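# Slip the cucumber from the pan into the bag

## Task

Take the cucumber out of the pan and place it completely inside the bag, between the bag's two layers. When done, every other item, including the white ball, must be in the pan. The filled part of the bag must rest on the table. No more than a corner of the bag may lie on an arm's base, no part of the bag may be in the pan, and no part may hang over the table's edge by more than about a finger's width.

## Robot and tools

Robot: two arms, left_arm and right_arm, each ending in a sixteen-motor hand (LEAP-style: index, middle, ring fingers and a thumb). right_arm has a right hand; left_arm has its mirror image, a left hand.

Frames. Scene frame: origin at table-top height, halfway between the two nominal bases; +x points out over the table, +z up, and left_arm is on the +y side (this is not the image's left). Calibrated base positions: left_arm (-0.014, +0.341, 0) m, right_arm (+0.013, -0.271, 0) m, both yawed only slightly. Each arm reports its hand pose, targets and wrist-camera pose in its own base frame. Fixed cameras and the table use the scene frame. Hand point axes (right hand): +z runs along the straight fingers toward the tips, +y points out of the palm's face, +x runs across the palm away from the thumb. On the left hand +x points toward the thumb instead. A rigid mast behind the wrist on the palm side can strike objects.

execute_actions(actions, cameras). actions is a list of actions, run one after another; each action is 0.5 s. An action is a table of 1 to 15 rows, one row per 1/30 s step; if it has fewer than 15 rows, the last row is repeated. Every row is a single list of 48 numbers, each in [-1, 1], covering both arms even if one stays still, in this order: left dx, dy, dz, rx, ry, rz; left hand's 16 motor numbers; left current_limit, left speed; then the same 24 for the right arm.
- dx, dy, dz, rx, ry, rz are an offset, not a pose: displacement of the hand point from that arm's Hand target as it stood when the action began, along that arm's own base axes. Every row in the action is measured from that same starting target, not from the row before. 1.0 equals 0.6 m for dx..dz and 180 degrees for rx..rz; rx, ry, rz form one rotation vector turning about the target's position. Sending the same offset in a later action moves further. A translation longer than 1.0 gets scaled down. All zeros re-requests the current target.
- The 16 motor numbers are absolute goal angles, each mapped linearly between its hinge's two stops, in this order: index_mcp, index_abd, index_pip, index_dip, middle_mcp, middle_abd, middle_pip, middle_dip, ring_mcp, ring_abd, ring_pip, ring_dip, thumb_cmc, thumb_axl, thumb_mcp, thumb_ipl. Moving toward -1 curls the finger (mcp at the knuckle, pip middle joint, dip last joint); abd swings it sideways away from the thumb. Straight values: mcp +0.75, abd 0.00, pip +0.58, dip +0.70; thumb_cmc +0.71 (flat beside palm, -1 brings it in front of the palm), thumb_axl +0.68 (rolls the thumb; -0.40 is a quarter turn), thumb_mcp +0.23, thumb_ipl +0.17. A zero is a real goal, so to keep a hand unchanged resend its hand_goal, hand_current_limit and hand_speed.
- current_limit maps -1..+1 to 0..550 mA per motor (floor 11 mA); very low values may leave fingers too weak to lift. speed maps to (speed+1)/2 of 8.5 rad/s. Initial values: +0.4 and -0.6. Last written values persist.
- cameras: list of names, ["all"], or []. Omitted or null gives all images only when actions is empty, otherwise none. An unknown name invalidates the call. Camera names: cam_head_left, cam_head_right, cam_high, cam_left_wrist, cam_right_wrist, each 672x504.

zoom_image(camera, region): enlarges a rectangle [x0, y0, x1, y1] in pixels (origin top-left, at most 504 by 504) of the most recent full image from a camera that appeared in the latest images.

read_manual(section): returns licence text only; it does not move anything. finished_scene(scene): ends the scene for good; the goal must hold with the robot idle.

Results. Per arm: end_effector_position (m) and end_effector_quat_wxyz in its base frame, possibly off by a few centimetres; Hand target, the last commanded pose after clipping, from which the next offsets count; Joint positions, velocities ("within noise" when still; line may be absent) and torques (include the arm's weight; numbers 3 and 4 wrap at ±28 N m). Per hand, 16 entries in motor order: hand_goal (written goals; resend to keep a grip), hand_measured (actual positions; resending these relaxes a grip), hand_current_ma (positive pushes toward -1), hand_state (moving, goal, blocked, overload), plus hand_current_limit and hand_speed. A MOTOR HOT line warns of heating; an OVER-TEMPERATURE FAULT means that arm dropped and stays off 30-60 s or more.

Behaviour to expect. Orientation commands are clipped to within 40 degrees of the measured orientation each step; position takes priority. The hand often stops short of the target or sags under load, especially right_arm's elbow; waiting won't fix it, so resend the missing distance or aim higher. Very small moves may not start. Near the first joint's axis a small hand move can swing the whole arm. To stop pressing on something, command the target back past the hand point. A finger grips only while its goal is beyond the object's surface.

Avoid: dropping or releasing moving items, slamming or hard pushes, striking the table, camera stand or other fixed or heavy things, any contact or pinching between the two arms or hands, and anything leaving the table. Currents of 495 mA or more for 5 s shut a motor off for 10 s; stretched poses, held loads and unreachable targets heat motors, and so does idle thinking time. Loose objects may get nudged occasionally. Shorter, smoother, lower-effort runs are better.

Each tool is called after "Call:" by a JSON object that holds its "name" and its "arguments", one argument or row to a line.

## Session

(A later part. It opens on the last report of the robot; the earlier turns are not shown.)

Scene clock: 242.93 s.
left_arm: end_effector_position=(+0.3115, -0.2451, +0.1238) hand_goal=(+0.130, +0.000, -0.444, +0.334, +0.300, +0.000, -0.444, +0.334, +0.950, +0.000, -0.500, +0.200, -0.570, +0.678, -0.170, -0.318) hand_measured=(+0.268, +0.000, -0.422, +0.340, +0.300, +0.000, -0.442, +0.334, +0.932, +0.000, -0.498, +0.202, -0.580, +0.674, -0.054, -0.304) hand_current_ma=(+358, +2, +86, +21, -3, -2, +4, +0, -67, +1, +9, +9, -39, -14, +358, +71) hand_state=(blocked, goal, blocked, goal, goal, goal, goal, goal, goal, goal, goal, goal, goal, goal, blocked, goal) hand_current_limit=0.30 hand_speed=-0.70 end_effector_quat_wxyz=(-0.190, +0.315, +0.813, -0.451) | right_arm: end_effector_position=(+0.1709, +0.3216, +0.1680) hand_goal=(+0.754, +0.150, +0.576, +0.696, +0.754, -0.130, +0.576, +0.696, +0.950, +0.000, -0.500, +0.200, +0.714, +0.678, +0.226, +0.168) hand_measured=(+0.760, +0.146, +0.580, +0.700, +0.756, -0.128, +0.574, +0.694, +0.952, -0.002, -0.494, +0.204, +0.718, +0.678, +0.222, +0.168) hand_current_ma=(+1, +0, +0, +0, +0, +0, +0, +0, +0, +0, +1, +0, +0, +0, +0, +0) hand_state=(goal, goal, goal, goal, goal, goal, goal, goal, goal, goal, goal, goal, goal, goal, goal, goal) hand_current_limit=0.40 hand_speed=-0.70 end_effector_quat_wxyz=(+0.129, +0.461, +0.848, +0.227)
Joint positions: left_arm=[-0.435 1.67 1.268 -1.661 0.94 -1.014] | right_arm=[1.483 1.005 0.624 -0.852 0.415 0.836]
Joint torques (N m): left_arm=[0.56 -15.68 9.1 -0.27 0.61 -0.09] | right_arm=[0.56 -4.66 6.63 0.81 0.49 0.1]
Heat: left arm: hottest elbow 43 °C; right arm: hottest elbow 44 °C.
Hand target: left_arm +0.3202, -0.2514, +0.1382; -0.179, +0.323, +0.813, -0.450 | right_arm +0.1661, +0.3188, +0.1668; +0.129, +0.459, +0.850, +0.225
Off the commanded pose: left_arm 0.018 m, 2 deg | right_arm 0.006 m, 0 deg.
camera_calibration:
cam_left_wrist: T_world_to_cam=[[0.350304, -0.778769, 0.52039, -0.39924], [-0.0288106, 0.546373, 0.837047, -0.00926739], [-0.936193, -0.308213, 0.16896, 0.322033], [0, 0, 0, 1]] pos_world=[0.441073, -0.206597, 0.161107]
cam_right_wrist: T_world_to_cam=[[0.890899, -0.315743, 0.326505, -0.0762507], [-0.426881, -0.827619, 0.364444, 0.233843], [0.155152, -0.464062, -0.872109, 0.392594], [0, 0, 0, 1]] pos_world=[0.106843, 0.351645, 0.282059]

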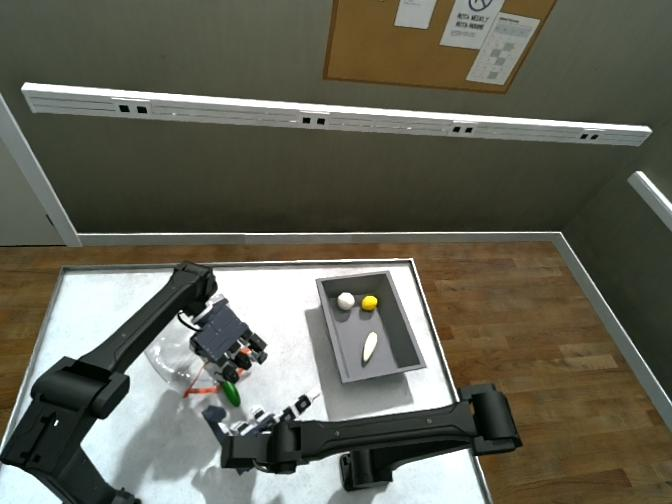

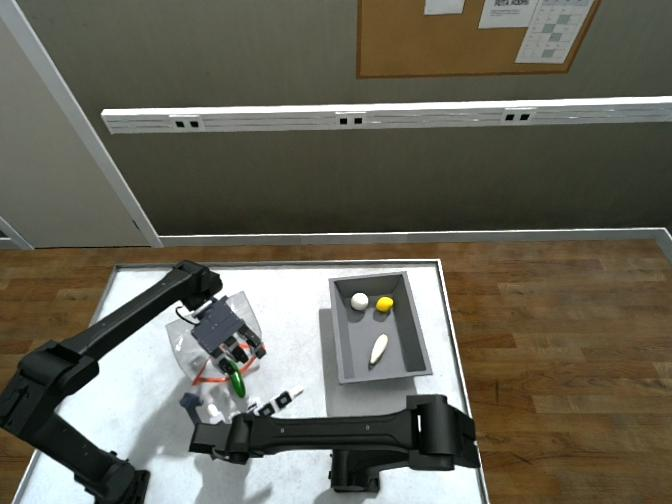

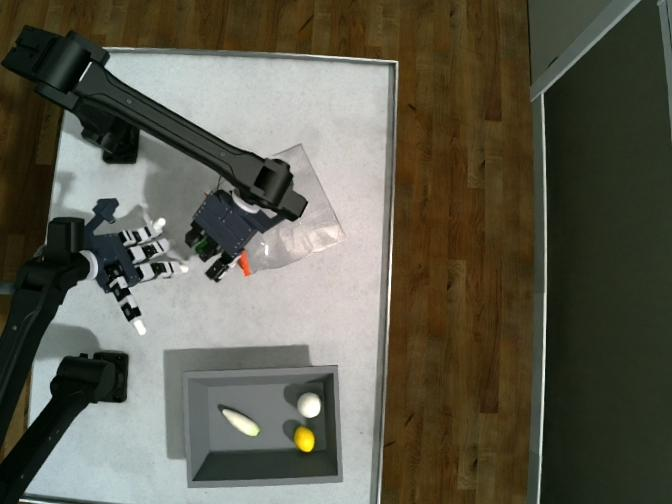

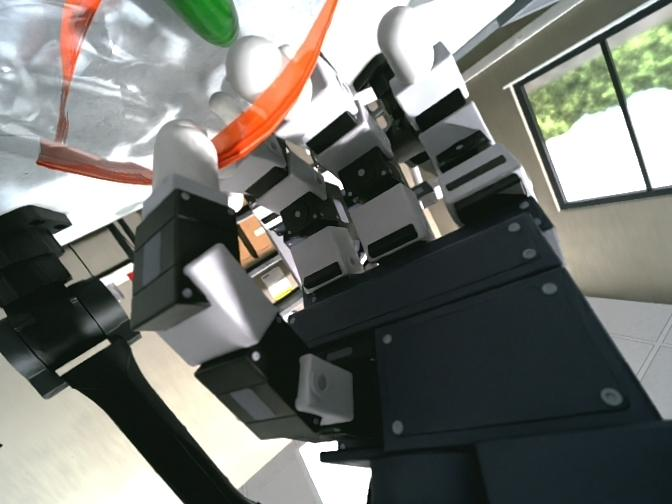

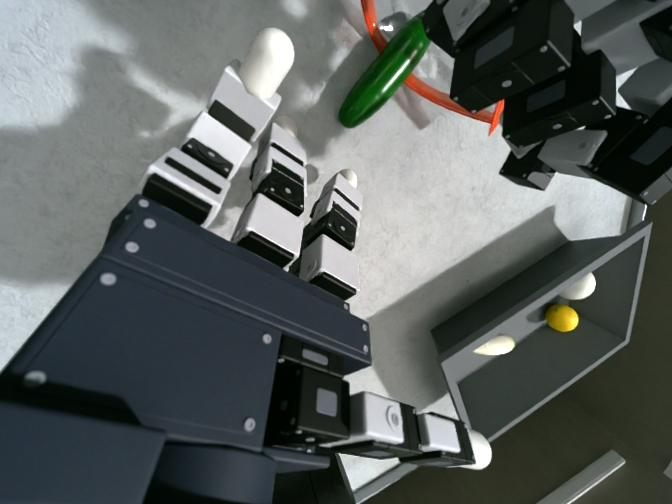

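Call:
{"name": "execute_actions", "arguments": {
  "actions": [
    [[0,0,0,0,0,0,0.13,0,-0.445,0.333,0.3,0,-0.445,0.333,0.95,0,-0.5,0.2,-0.571,0.678,-0.17,-0.319,0.3,-0.7,-0.018,-0.02,0,0.0376,-0.0584,-0.016,0.754,-0.1,0.576,0.696,0.754,0.1,0.576,0.696,0.95,0,-0.5,0.2,0.714,0.678,0.226,0.168,0.2,-0.7]],
    [[0,0,0,0,0,0,0.13,0,-0.445,0.333,0.3,0,-0.445,0.333,0.95,0,-0.5,0.2,-0.571,0.678,-0.17,-0.319,0.3,-0.7,-0.018,-0.02,-0.01,0.0376,-0.0584,-0.016,0.754,-0.1,0.576,0.696,0.754,0.1,0.576,0.696,0.95,0,-0.5,0.2,0.714,0.678,0.226,0.168,0.2,-0.7]]
  ],
  "cameras": ["cam_head_left","cam_head_right","cam_high","cam_right_wrist"]
}}

Call:
{"name": "zoom_image", "arguments": {
  "camera": "cam_right_wrist",
  "region": [200, 0, 500, 200]
}}

Call:
{"name": "zoom_image", "arguments": {
  "camera": "cam_head_left",
  "region": [160, 310, 300, 450]
}}

Scene clock: 248.47 s.
left_arm: end_effector_position=(+0.3115, -0.2451, +0.1238) hand_goal=(+0.130, +0.000, -0.444, +0.334, +0.300, +0.000, -0.444, +0.334, +0.950, +0.000, -0.500, +0.200, -0.570, +0.678, -0.170, -0.318) hand_measured=(+0.268, +0.000, -0.422, +0.340, +0.300, +0.000, -0.442, +0.334, +0.932, +0.000, -0.498, +0.202, -0.580, +0.674, -0.054, -0.304) hand_current_ma=(+358, +2, +86, +21, -3, -2, +4, +0, -67, +1, +9, +9, -39, -14, +358, +71) hand_state=(blocked, goal, blocked, goal, goal, goal, goal, goal, goal, goal, goal, goal, goal, goal, blocked, goal) hand_current_limit=0.30 hand_speed=-0.70 end_effector_quat_wxyz=(-0.190, +0.315, +0.813, -0.451) | right_arm: end_effector_position=(+0.1485, +0.2932, +0.1639) hand_goal=(+0.754, -0.100, +0.576, +0.696, +0.754, +0.100, +0.576, +0.696, +0.950, +0.000, -0.500, +0.200, +0.714, +0.678, +0.226, +0.168) hand_measured=(+0.762, -0.092, +0.580, +0.700, +0.760, +0.094, +0.576, +0.694, +0.956, -0.002, -0.494, +0.204, +0.718, +0.678, +0.222, +0.168) hand_current_ma=(+1, +1, +0, +0, +1, -1, +0, +0, +1, +0, +1, +0, +1, +0, +0, +0) hand_state=(goal, goal, goal, goal, goal, goal, goal, goal, goal, goal, goal, goal, goal, goal, goal, goal) hand_current_limit=0.20 hand_speed=-0.70 end_effector_quat_wxyz=(+0.242, +0.465, +0.756, +0.391)
Joint positions: left_arm=[-0.435 1.67 1.268 -1.661 0.94 -1.014] | right_arm=[1.713 1.061 0.408 -0.495 0.886 1.042]
Joint torques (N m): left_arm=[0.56 -15.74 9.09 -0.25 0.61 -0.09] | right_arm=[1.44 -2.67 5.72 2.04 0.78 0.07]
Heat: left arm: hottest elbow 43 °C; right arm: hottest elbow 44 °C.
Hand target: left_arm +0.3202, -0.2514, +0.1382; -0.179, +0.323, +0.813, -0.450 | right_arm +0.1445, +0.2947, +0.1606; +0.237, +0.464, +0.756, +0.396
Off the commanded pose: left_arm 0.018 m, 2 deg | right_arm 0.005 m, 1 deg.
camera_calibration:
cam_right_wrist: T_world_to_cam=[[0.688406, -0.493004, 0.532019, -0.0156672], [-0.579171, -0.815184, -0.0059844, 0.281888], [0.436643, -0.30401, -0.846711, 0.286439], [0, 0, 0, 1]] pos_world=[0.048975, 0.309147, 0.252553]
Images, in order (width x height): cam_head_left 672x504, cam_head_right 672x504, cam_high 672x504, cam_right_wrist 672x504.

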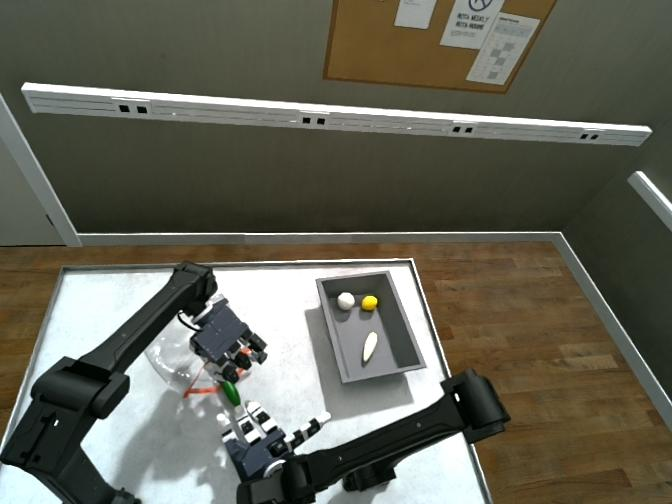

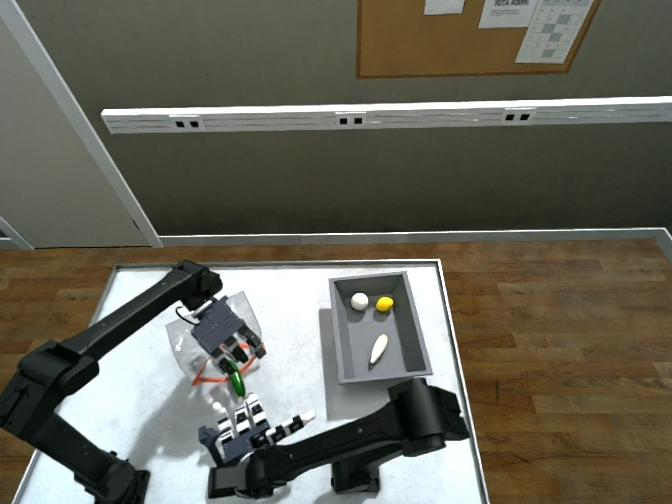

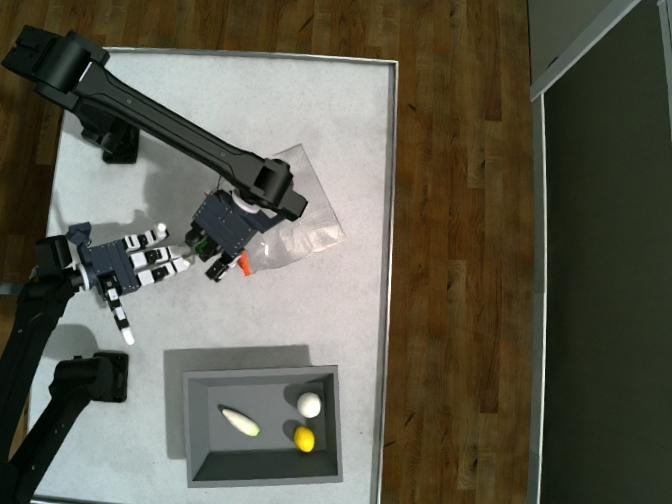

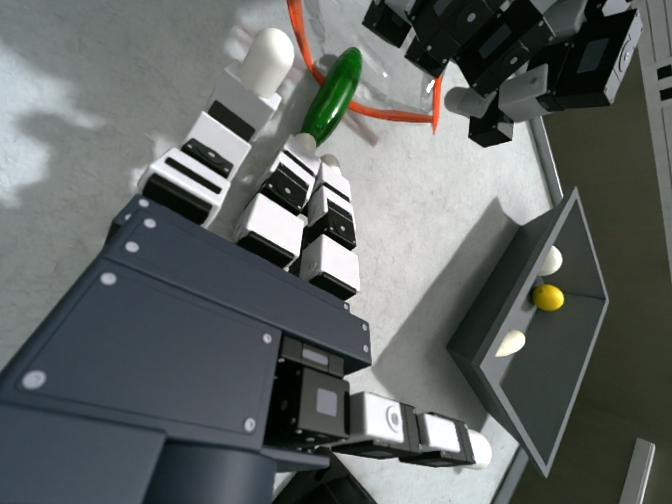

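Scaled by 1.680 from the camera's 672x504 image, which has a finer 960x720 frame.

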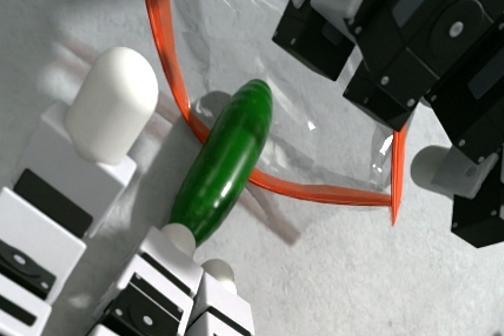

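Scaled by 3.600 from the camera's 672x504 image, which has a finer 960x720 frame.

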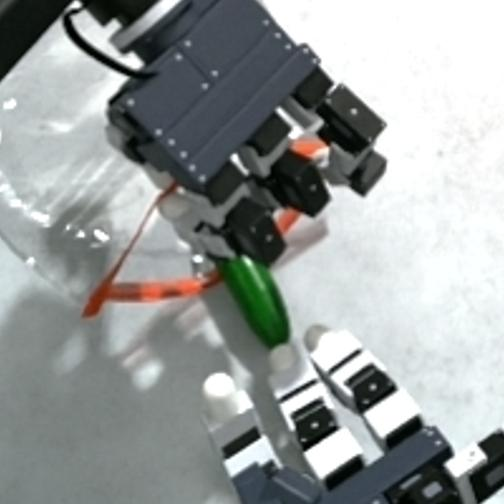

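Call:
{"name": "execute_actions", "arguments": {
  "actions": [
    [[0,0,0,0,0,0,0.13,0,-0.445,0.333,0.3,0,-0.445,0.333,0.95,0,-0.5,0.2,-0.571,0.678,-0.17,-0.319,0.3,-0.7,-0.012,0.016,-0.022,0,0,0,0.754,-0.1,0.576,0.696,0.754,0.1,0.576,0.696,0.95,0,-0.5,0.2,0.714,0.678,0.226,0.168,0.2,-0.7]],
    [[0,0,0,0,0,0,0.13,0,-0.445,0.333,0.3,0,-0.445,0.333,0.95,0,-0.5,0.2,-0.571,0.678,-0.17,-0.319,0.3,-0.7,0.015,0.008,-0.006,0,0,0,0.754,-0.1,0.576,0.696,0.754,0.1,0.576,0.696,0.95,0,-0.5,0.2,0.714,0.678,0.226,0.168,0.2,-0.7]]
  ],
  "cameras": ["cam_head_left","cam_right_wrist"]
}}

Call:
{"name": "zoom_image", "arguments": {
  "camera": "cam_right_wrist",
  "region": [200, 0, 500, 200]
}}

Call:
{"name": "zoom_image", "arguments": {
  "camera": "cam_head_left",
  "region": [160, 310, 300, 450]
}}

Scene clock: 251.13 s.
left_arm: end_effector_position=(+0.3115, -0.2451, +0.1238) hand_goal=(+0.130, +0.000, -0.444, +0.334, +0.300, +0.000, -0.444, +0.334, +0.950, +0.000, -0.500, +0.200, -0.570, +0.678, -0.170, -0.318) hand_measured=(+0.268, +0.000, -0.422, +0.340, +0.300, +0.000, -0.442, +0.334, +0.932, +0.000, -0.498, +0.202, -0.580, +0.674, -0.054, -0.304) hand_current_ma=(+358, +2, +86, +21, -3, -2, +4, +0, -67, +1, +9, +9, -39, -14, +358, +71) hand_state=(blocked, goal, blocked, goal, goal, goal, goal, goal, goal, goal, goal, goal, goal, goal, blocked, goal) hand_current_limit=0.30 hand_speed=-0.70 end_effector_quat_wxyz=(-0.190, +0.315, +0.813, -0.451) | right_arm: end_effector_position=(+0.1418, +0.3089, +0.1464) hand_goal=(+0.754, -0.100, +0.576, +0.696, +0.754, +0.100, +0.576, +0.696, +0.950, +0.000, -0.500, +0.200, +0.714, +0.678, +0.226, +0.168) hand_measured=(+0.762, -0.092, +0.580, +0.700, +0.760, +0.094, +0.576, +0.694, +0.956, -0.002, -0.494, +0.204, +0.718, +0.678, +0.222, +0.168) hand_current_ma=(+1, +1, +0, +0, +1, -1, +0, +0, +1, +0, +1, +0, +1, +0, +0, +0) hand_state=(goal, goal, goal, goal, goal, goal, goal, goal, goal, goal, goal, goal, goal, goal, goal, goal) hand_current_limit=0.20 hand_speed=-0.70 end_effector_quat_wxyz=(+0.234, +0.462, +0.758, +0.398)
Joint positions: left_arm=[-0.435 1.67 1.268 -1.661 0.94 -1.014] | right_arm=[1.728 1.16 0.408 -0.381 0.884 1.042]
Joint torques (N m): left_arm=[0.62 -15.79 9.09 -0.21 0.61 -0.1] | right_arm=[-1.26 -4.13 5.56 2.02 0.63 -0.18]
Heat: left arm: hottest elbow 43 °C; right arm: hottest elbow 43 °C.
Hand target: left_arm +0.3202, -0.2514, +0.1382; -0.179, +0.323, +0.813, -0.450 | right_arm +0.1463, +0.3091, +0.1438; +0.237, +0.464, +0.756, +0.396
Off the commanded pose: left_arm 0.018 m, 2 deg | right_arm 0.005 m, 1 deg.
camera_calibration:
cam_right_wrist: T_world_to_cam=[[0.698352, -0.489511, 0.522191, 0.00501803], [-0.566103, -0.824188, -0.0155305, 0.293082], [0.437986, -0.284768, -0.852687, 0.274073], [0, 0, 0, 1]] pos_world=[0.04237, 0.322058, 0.23563]
Images, in order (width x height): cam_head_left 672x504, cam_right_wrist 672x504.

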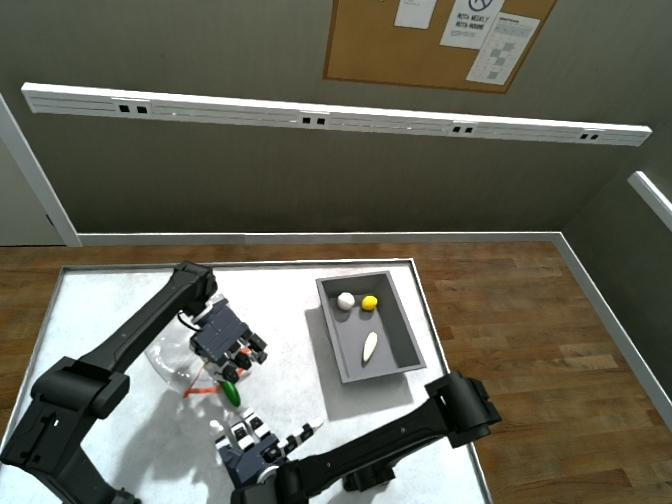

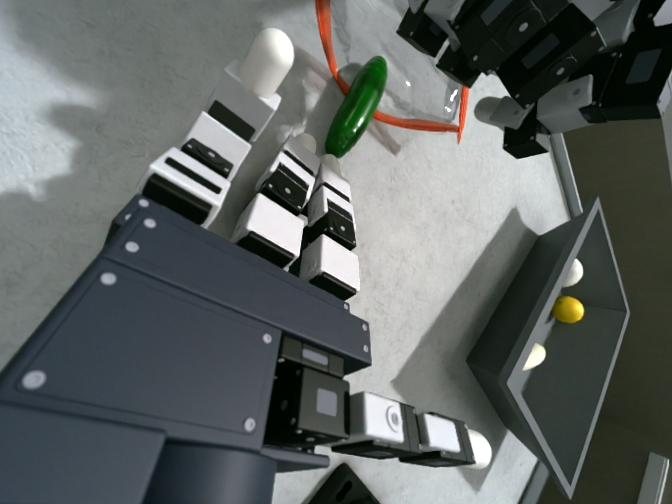

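Scaled by 1.680 from the camera's 672x504 image, which has a finer 960x720 frame.

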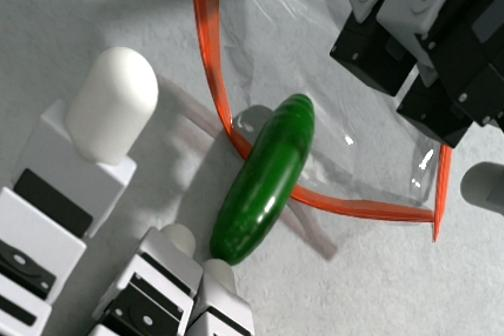

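Scaled by 3.600 from the camera's 672x504 image, which has a finer 960x720 frame.

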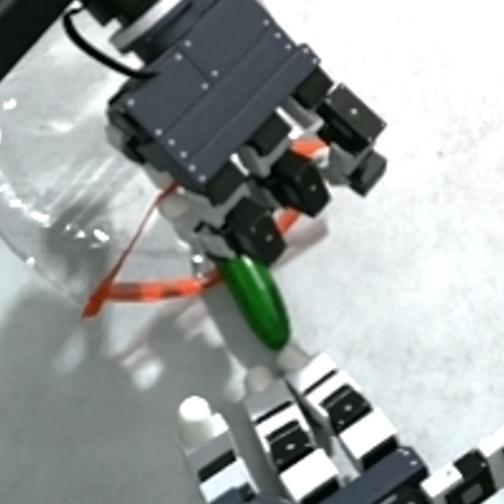

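Call:
{"name": "execute_actions", "arguments": {
  "actions": [
    [[0,0,0,0,0,0,0.13,0,-0.445,0.333,0.3,0,-0.445,0.333,0.95,0,-0.5,0.2,-0.571,0.678,-0.17,-0.319,0.3,-0.7,0.008,-0.02,-0.004,0,0,0,0.754,-0.1,0.576,0.696,0.754,0.1,0.576,0.696,0.95,0,-0.5,0.2,0.714,0.678,0.226,0.168,0.2,-0.7]],
    [[0,0,0,0,0,0,0.13,0,-0.445,0.333,0.3,0,-0.445,0.333,0.95,0,-0.5,0.2,-0.571,0.678,-0.17,-0.319,0.3,-0.7,0.037,0.019,0,0,0,0,0.754,-0.1,0.576,0.696,0.754,0.1,0.576,0.696,0.95,0,-0.5,0.2,0.714,0.678,0.226,0.168,0.2,-0.7]]
  ],
  "cameras": ["cam_head_left","cam_right_wrist","cam_left_wrist"]
}}

Call:
{"name": "zoom_image", "arguments": {
  "camera": "cam_right_wrist",
  "region": [200, 0, 500, 200]
}}

Call:
{"name": "zoom_image", "arguments": {
  "camera": "cam_head_left",
  "region": [160, 310, 300, 450]
}}

Scene clock: 253.70 s.
left_arm: end_effector_position=(+0.3115, -0.2451, +0.1238) hand_goal=(+0.130, +0.000, -0.444, +0.334, +0.300, +0.000, -0.444, +0.334, +0.950, +0.000, -0.500, +0.200, -0.570, +0.678, -0.170, -0.318) hand_measured=(+0.268, +0.000, -0.422, +0.340, +0.300, +0.000, -0.442, +0.334, +0.932, +0.000, -0.498, +0.202, -0.580, +0.674, -0.054, -0.304) hand_current_ma=(+358, +2, +86, +21, -3, -2, +4, +0, -67, +1, +9, +9, -39, -14, +357, +71) hand_state=(blocked, goal, blocked, goal, goal, goal, goal, goal, goal, goal, goal, goal, goal, goal, blocked, goal) hand_current_limit=0.30 hand_speed=-0.70 end_effector_quat_wxyz=(-0.190, +0.315, +0.813, -0.451) | right_arm: end_effector_position=(+0.1690, +0.3093, +0.1446) hand_goal=(+0.754, -0.100, +0.576, +0.696, +0.754, +0.100, +0.576, +0.696, +0.950, +0.000, -0.500, +0.200, +0.714, +0.678, +0.226, +0.168) hand_measured=(+0.762, -0.092, +0.578, +0.698, +0.760, +0.094, +0.576, +0.694, +0.956, -0.002, -0.494, +0.204, +0.718, +0.678, +0.222, +0.168) hand_current_ma=(+1, +1, +0, +0, +1, -1, +0, +0, +1, +0, +1, +0, +1, +0, +0, +0) hand_state=(goal, goal, goal, goal, goal, goal, goal, goal, goal, goal, goal, goal, goal, goal, goal, goal) hand_current_limit=0.20 hand_speed=-0.70 end_effector_quat_wxyz=(+0.234, +0.463, +0.757, +0.397)
Joint positions: left_arm=[-0.435 1.67 1.268 -1.661 0.94 -1.014] | right_arm=[1.617 1.146 0.378 -0.254 0.832 0.895]
Joint torques (N m): left_arm=[0.5 -15.74 9.1 -0.24 0.6 -0.11] | right_arm=[-1.61 -4.01 5.33 2.35 0.54 -0.15]
Heat: left arm: hottest elbow 43 °C; right arm: hottest elbow 43 °C.
Hand target: left_arm +0.3202, -0.2514, +0.1382; -0.179, +0.323, +0.813, -0.450 | right_arm +0.1733, +0.3085, +0.1414; +0.238, +0.464, +0.756, +0.396
Off the commanded pose: left_arm 0.018 m, 2 deg | right_arm 0.005 m, 0 deg.
camera_calibration:
cam_left_wrist: T_world_to_cam=[[0.350304, -0.778769, 0.52039, -0.39924], [-0.0288106, 0.546373, 0.837047, -0.00926739], [-0.936193, -0.308213, 0.16896, 0.322033], [0, 0, 0, 1]] pos_world=[0.441073, -0.206597, 0.161107]
cam_right_wrist: T_world_to_cam=[[0.697735, -0.491232, 0.521399, -0.0120807], [-0.567795, -0.823022, -0.0155805, 0.308751], [0.436777, -0.285177, -0.853171, 0.261164], [0, 0, 0, 1]] pos_world=[0.0696662, 0.322653, 0.233927]
Images, in order (width x height): cam_head_left 672x504, cam_left_wrist 672x504, cam_right_wrist 672x504.

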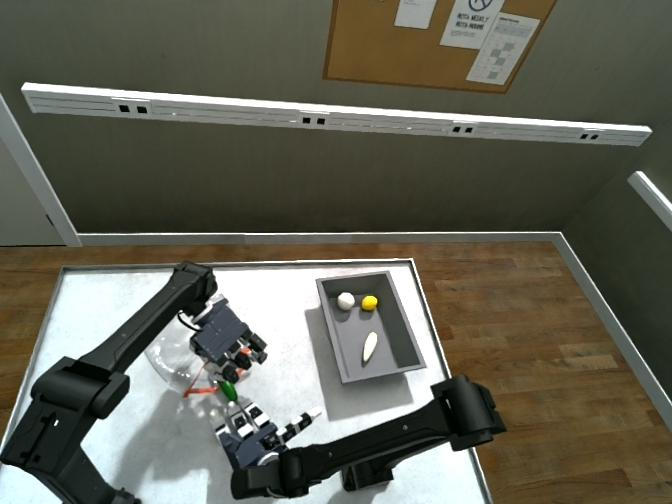

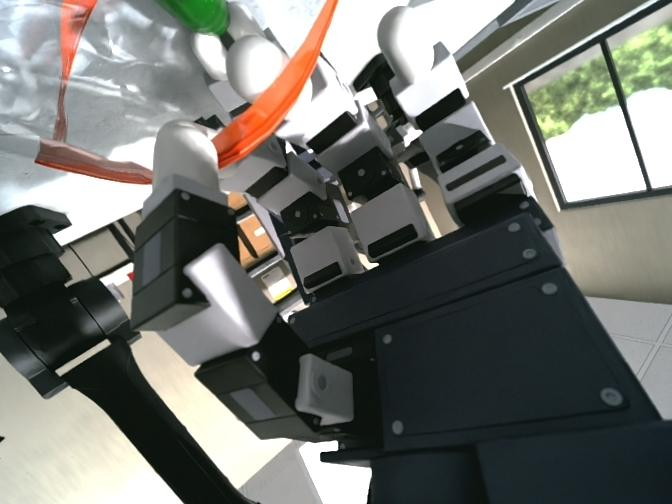

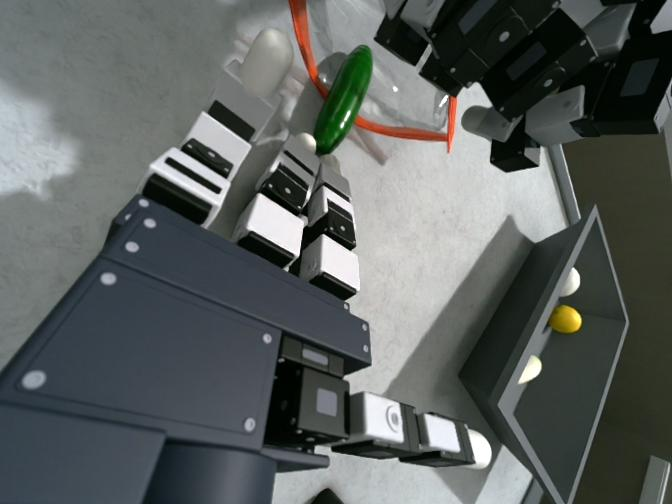

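Scaled by 1.680 from the camera's 672x504 image, which has a finer 960x720 frame.

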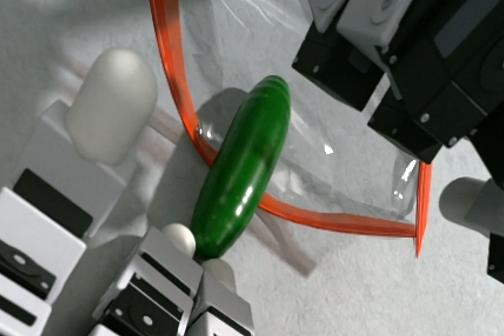

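Scaled by 3.600 from the camera's 672x504 image, which has a finer 960x720 frame.

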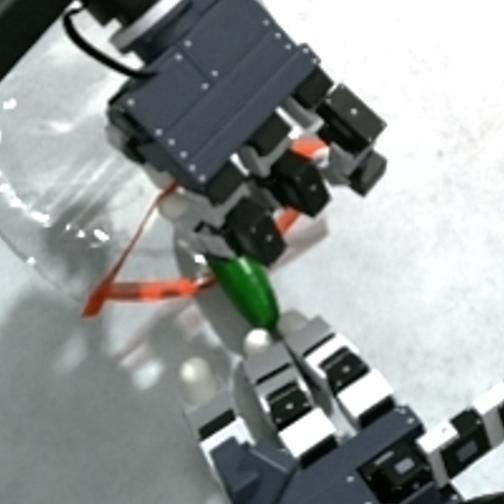

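Call:
{"name": "execute_actions", "arguments": {
  "actions": [
    [[0,0,0,0,0,0,0.13,0,-0.445,0.333,0.3,0,-0.445,0.333,0.95,0,-0.5,0.2,-0.571,0.678,-0.17,-0.319,0.3,-0.7,0.036,0.019,0,0,0,0,0.754,-0.1,0.576,0.696,0.754,0.1,0.576,0.696,0.95,0,-0.5,0.2,0.714,0.678,0.226,0.168,0.2,-0.7]],
    [[0,0,0,0,0,0,0.13,0,-0.445,0.333,0.3,0,-0.445,0.333,0.95,0,-0.5,0.2,-0.571,0.678,-0.17,-0.319,0.3,-0.7,0.036,0.019,0,0,0,0,0.754,-0.1,0.576,0.696,0.754,0.1,0.576,0.696,0.95,0,-0.5,0.2,0.714,0.678,0.226,0.168,0.2,-0.7]]
  ],
  "cameras": ["cam_head_left","cam_right_wrist","cam_left_wrist","cam_high"]
}}

Call:
{"name": "zoom_image", "arguments": {
  "camera": "cam_right_wrist",
  "region": [200, 0, 500, 200]
}}

Call:
{"name": "zoom_image", "arguments": {
  "camera": "cam_head_left",
  "region": [160, 310, 300, 450]
}}

Call:
{"name": "zoom_image", "arguments": {
  "camera": "cam_left_wrist",
  "region": [0, 0, 500, 250]
}}

Scene clock: 256.20 s.
left_arm: end_effector_position=(+0.3115, -0.2451, +0.1238) hand_goal=(+0.130, +0.000, -0.444, +0.334, +0.300, +0.000, -0.444, +0.334, +0.950, +0.000, -0.500, +0.200, -0.570, +0.678, -0.170, -0.318) hand_measured=(+0.268, +0.000, -0.422, +0.340, +0.300, +0.000, -0.442, +0.334, +0.932, +0.000, -0.498, +0.202, -0.580, +0.674, -0.054, -0.304) hand_current_ma=(+358, +2, +86, +21, -3, -2, +4, +0, -67, +1, +9, +9, -39, -14, +357, +71) hand_state=(blocked, goal, blocked, goal, goal, goal, goal, goal, goal, goal, goal, goal, goal, goal, blocked, goal) hand_current_limit=0.30 hand_speed=-0.70 end_effector_quat_wxyz=(-0.190, +0.315, +0.813, -0.451) | right_arm: end_effector_position=(+0.2085, +0.3217, +0.1371) hand_goal=(+0.754, -0.100, +0.576, +0.696, +0.754, +0.100, +0.576, +0.696, +0.950, +0.000, -0.500, +0.200, +0.714, +0.678, +0.226, +0.168) hand_measured=(+0.752, -0.096, +0.574, +0.696, +0.752, +0.090, +0.574, +0.694, +0.956, -0.002, -0.494, +0.204, +0.720, +0.678, +0.222, +0.168) hand_current_ma=(+0, +0, +0, +0, +0, -1, +0, +0, +1, +0, +1, +0, +1, +0, +0, +0) hand_state=(goal, goal, goal, goal, goal, goal, goal, goal, goal, goal, goal, goal, goal, goal, goal, goal) hand_current_limit=0.20 hand_speed=-0.70 end_effector_quat_wxyz=(+0.239, +0.458, +0.761, +0.392)
Joint positions: left_arm=[-0.435 1.67 1.268 -1.661 0.94 -1.014] | right_arm=[1.458 1.21 0.378 -0.072 0.742 0.703]
Joint torques (N m): left_arm=[0.56 -15.79 9.09 -0.24 0.61 -0.09] | right_arm=[-1.32 -3.6 7.58 2.36 0.22 -0.13]
Heat: left arm: hottest elbow 43 °C; right arm: hottest elbow 43 °C.
Hand target: left_arm +0.3202, -0.2514, +0.1382; -0.179, +0.323, +0.813, -0.450 | right_arm +0.2165, +0.3313, +0.1414; +0.238, +0.464, +0.756, +0.396
Off the commanded pose: left_arm 0.018 m, 2 deg | right_arm 0.013 m, 1 deg.
camera_calibration:
cam_left_wrist: T_world_to_cam=[[0.350304, -0.778769, 0.52039, -0.39924], [-0.0288106, 0.546373, 0.837047, -0.00926739], [-0.936193, -0.308213, 0.16896, 0.322033], [0, 0, 0, 1]] pos_world=[0.441073, -0.206597, 0.161107]
cam_right_wrist: T_world_to_cam=[[0.697766, -0.478619, 0.53296, -0.0353146], [-0.56459, -0.825369, -0.00203705, 0.339447], [0.440864, -0.299483, -0.846138, 0.243859], [0, 0, 0, 1]] pos_world=[0.108781, 0.336298, 0.225851]
Images, in order (width x height): cam_head_left 672x504, cam_high 672x504, cam_left_wrist 672x504, cam_right_wrist 672x504.

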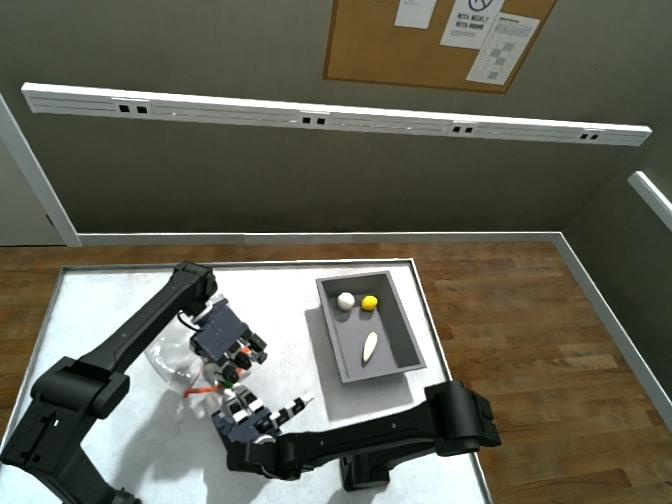

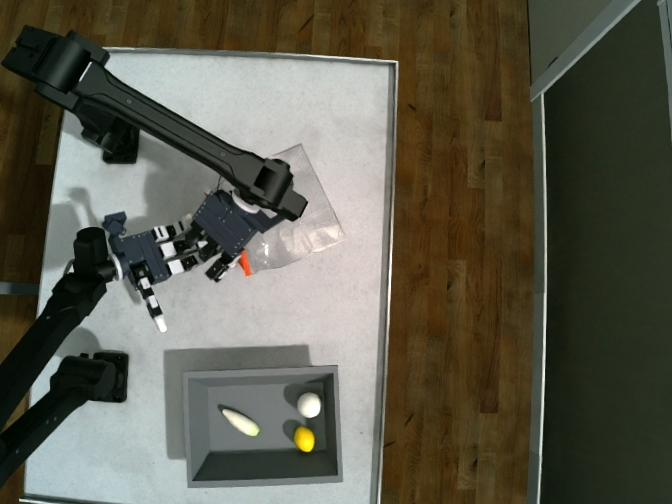

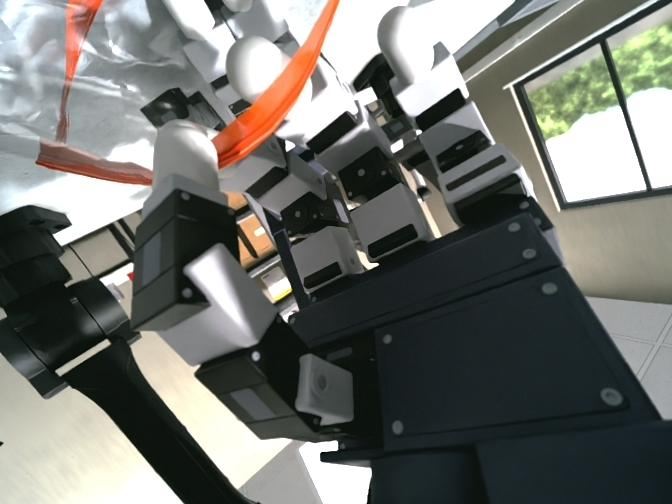

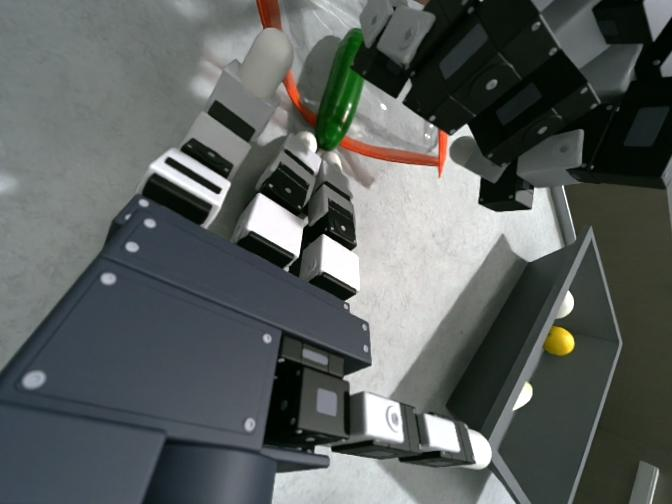

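Scaled by 1.680 from the camera's 672x504 image, which has a finer 960x720 frame.

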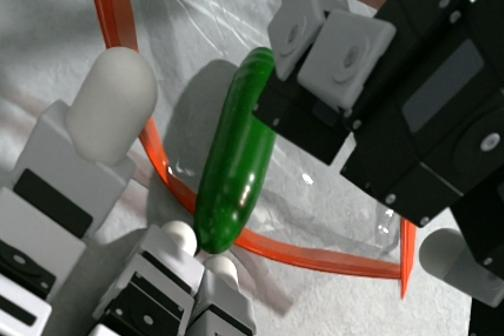

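Scaled by 3.600 from the camera's 672x504 image, which has a finer 960x720 frame.

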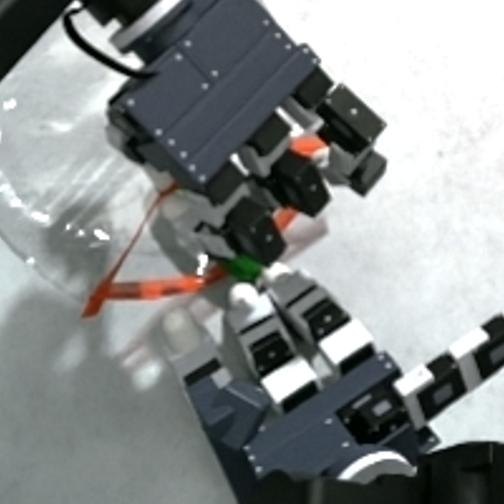

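Scaled by 1.008 from the camera's 672x504 image, which has a finer 960x720 frame.

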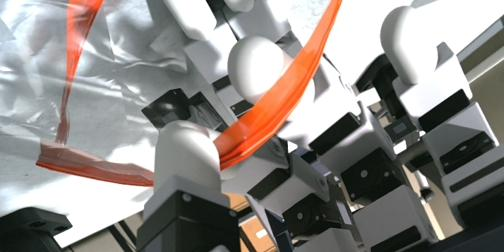

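Call:
{"name": "execute_actions", "arguments": {
  "actions": [
    [[0,0,0,0,0,0,0.13,0,-0.445,0.333,0.3,0,-0.445,0.333,0.95,0,-0.5,0.2,-0.571,0.678,-0.17,-0.319,0.3,-0.7,0.024,0.012,0.016,0,0,0,0.754,-0.1,0.576,0.696,0.754,0.1,0.576,0.696,0.95,0,-0.5,0.2,0.714,0.678,0.226,0.168,0.2,-0.7]],
    [[0,0,0,0,0,0,0.13,0,-0.445,0.333,0.3,0,-0.445,0.333,0.95,0,-0.5,0.2,-0.571,0.678,-0.17,-0.319,0.3,-0.7,0.034,0.018,0,0,0,0,0.754,-0.1,0.576,0.696,0.754,0.1,0.576,0.696,0.95,0,-0.5,0.2,0.714,0.678,0.226,0.168,0.2,-0.7]]
  ],
  "cameras": ["cam_head_left","cam_right_wrist","cam_left_wrist","cam_high"]
}}

Call:
{"name": "zoom_image", "arguments": {
  "camera": "cam_right_wrist",
  "region": [200, 0, 500, 200]
}}

Call:
{"name": "zoom_image", "arguments": {
  "camera": "cam_head_left",
  "region": [160, 310, 300, 450]
}}

Call:
{"name": "zoom_image", "arguments": {
  "camera": "cam_left_wrist",
  "region": [0, 0, 500, 250]
}}

Scene clock: 260.60 s.
left_arm: end_effector_position=(+0.3115, -0.2451, +0.1238) hand_goal=(+0.130, +0.000, -0.444, +0.334, +0.300, +0.000, -0.444, +0.334, +0.950, +0.000, -0.500, +0.200, -0.570, +0.678, -0.170, -0.318) hand_measured=(+0.268, +0.000, -0.422, +0.340, +0.300, +0.000, -0.442, +0.334, +0.932, +0.000, -0.498, +0.202, -0.580, +0.674, -0.054, -0.304) hand_current_ma=(+358, +2, +86, +21, -3, -2, +4, +0, -67, +1, +9, +9, -39, -14, +357, +71) hand_state=(blocked, goal, blocked, goal, goal, goal, goal, goal, goal, goal, goal, goal, goal, goal, blocked, goal) hand_current_limit=0.30 hand_speed=-0.70 end_effector_quat_wxyz=(-0.190, +0.315, +0.813, -0.451) | right_arm: end_effector_position=(+0.2416, +0.3343, +0.1393) hand_goal=(+0.754, -0.100, +0.576, +0.696, +0.754, +0.100, +0.576, +0.696, +0.950, +0.000, -0.500, +0.200, +0.714, +0.678, +0.226, +0.168) hand_measured=(+0.756, -0.090, +0.574, +0.696, +0.756, +0.096, +0.574, +0.694, +0.956, -0.002, -0.494, +0.204, +0.720, +0.678, +0.222, +0.168) hand_current_ma=(+0, +1, +0, +0, +0, +0, +0, +0, +1, +0, +1, +0, +1, +0, +0, +0) hand_state=(goal, goal, goal, goal, goal, goal, goal, goal, goal, goal, goal, goal, goal, goal, goal, goal) hand_current_limit=0.20 hand_speed=-0.70 end_effector_quat_wxyz=(+0.241, +0.459, +0.765, +0.382)
Joint positions: left_arm=[-0.435 1.67 1.268 -1.661 0.94 -1.014] | right_arm=[1.344 1.254 0.422 -0.022 0.668 0.597]
Joint torques (N m): left_arm=[0.56 -15.68 9.1 -0.24 0.6 -0.1] | right_arm=[-0.62 -4.48 8.32 2.59 0.26 -0.11]
Heat: left arm: hottest elbow 43 °C; right arm: hottest elbow 43 °C.
Hand target: left_arm +0.3202, -0.2514, +0.1382; -0.179, +0.323, +0.813, -0.450 | right_arm +0.2513, +0.3494, +0.1513; +0.237, +0.464, +0.756, +0.396
Off the commanded pose: left_arm 0.018 m, 2 deg | right_arm 0.021 m, 2 deg.
camera_calibration:
cam_left_wrist: T_world_to_cam=[[0.350304, -0.778769, 0.52039, -0.39924], [-0.0288106, 0.546373, 0.837047, -0.00926739], [-0.936193, -0.308213, 0.16896, 0.322033], [0, 0, 0, 1]] pos_world=[0.441073, -0.206597, 0.161107]
cam_right_wrist: T_world_to_cam=[[0.699991, -0.471829, 0.536087, -0.0568178], [-0.568383, -0.822563, 0.018195, 0.365707], [0.432381, -0.317439, -0.843966, 0.242577], [0, 0, 0, 1]] pos_world=[0.142748, 0.351012, 0.228532]
Images, in order (width x height): cam_head_left 672x504, cam_high 672x504, cam_left_wrist 672x504, cam_right_wrist 672x504.

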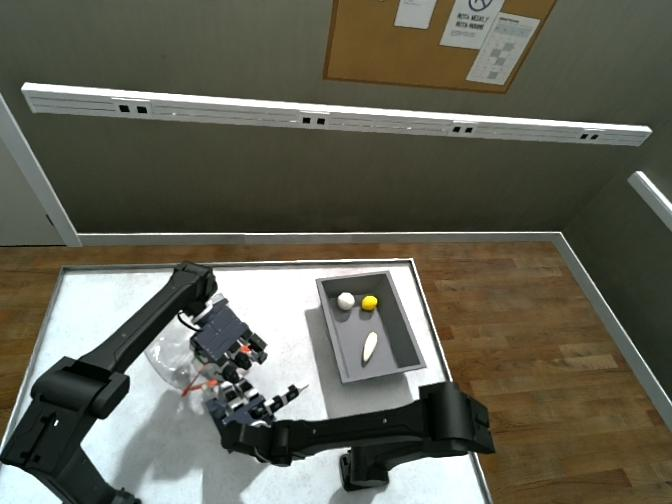

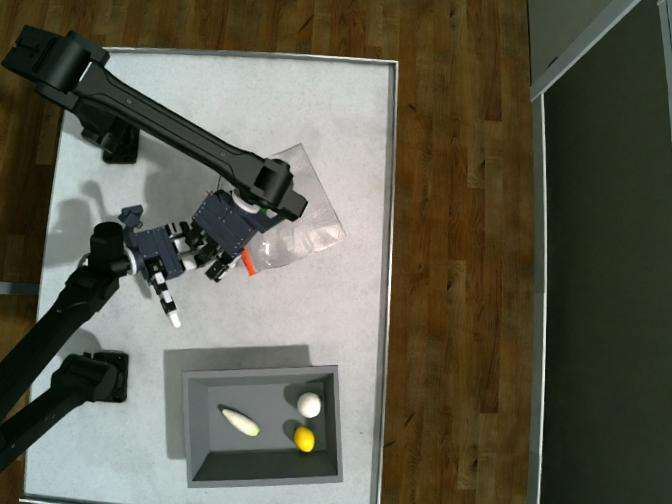

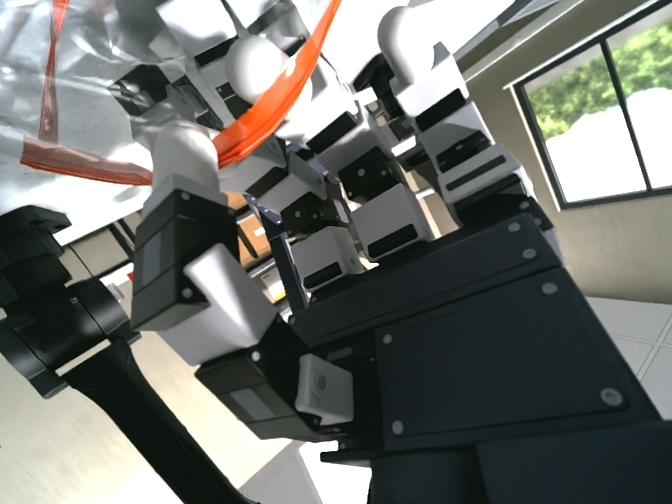

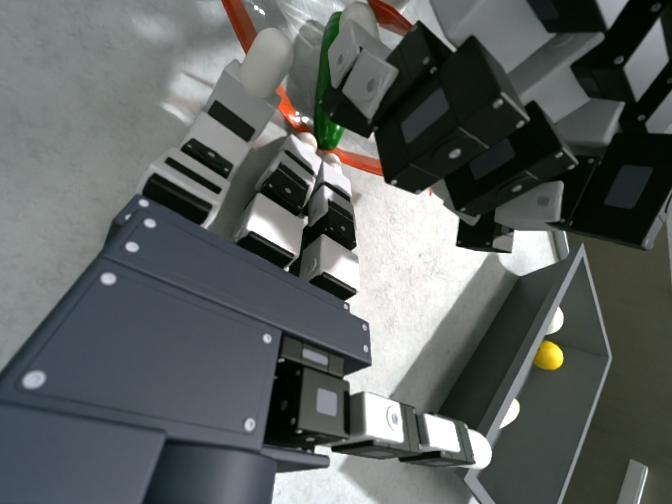

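Scaled by 1.680 from the camera's 672x504 image, which has a finer 960x720 frame.

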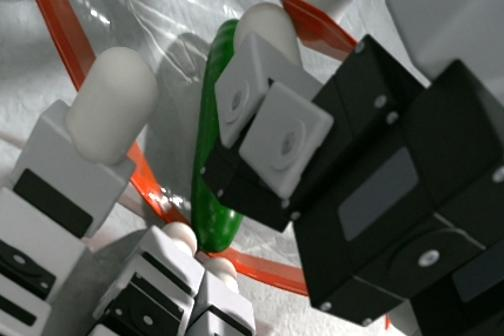

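Scaled by 3.600 from the camera's 672x504 image, which has a finer 960x720 frame.

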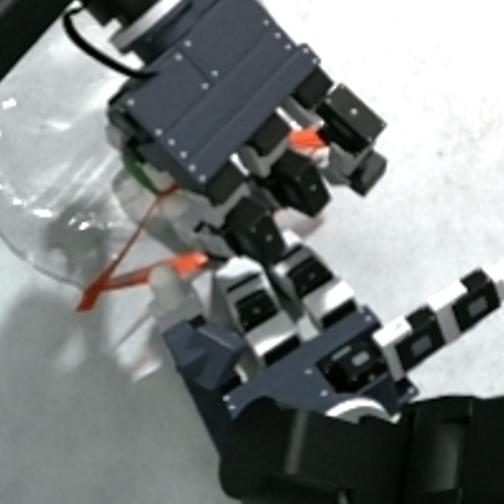

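Scaled by 1.008 from the camera's 672x504 image, which has a finer 960x720 frame.

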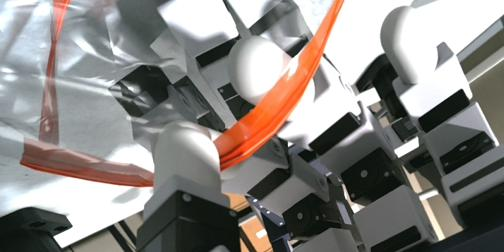

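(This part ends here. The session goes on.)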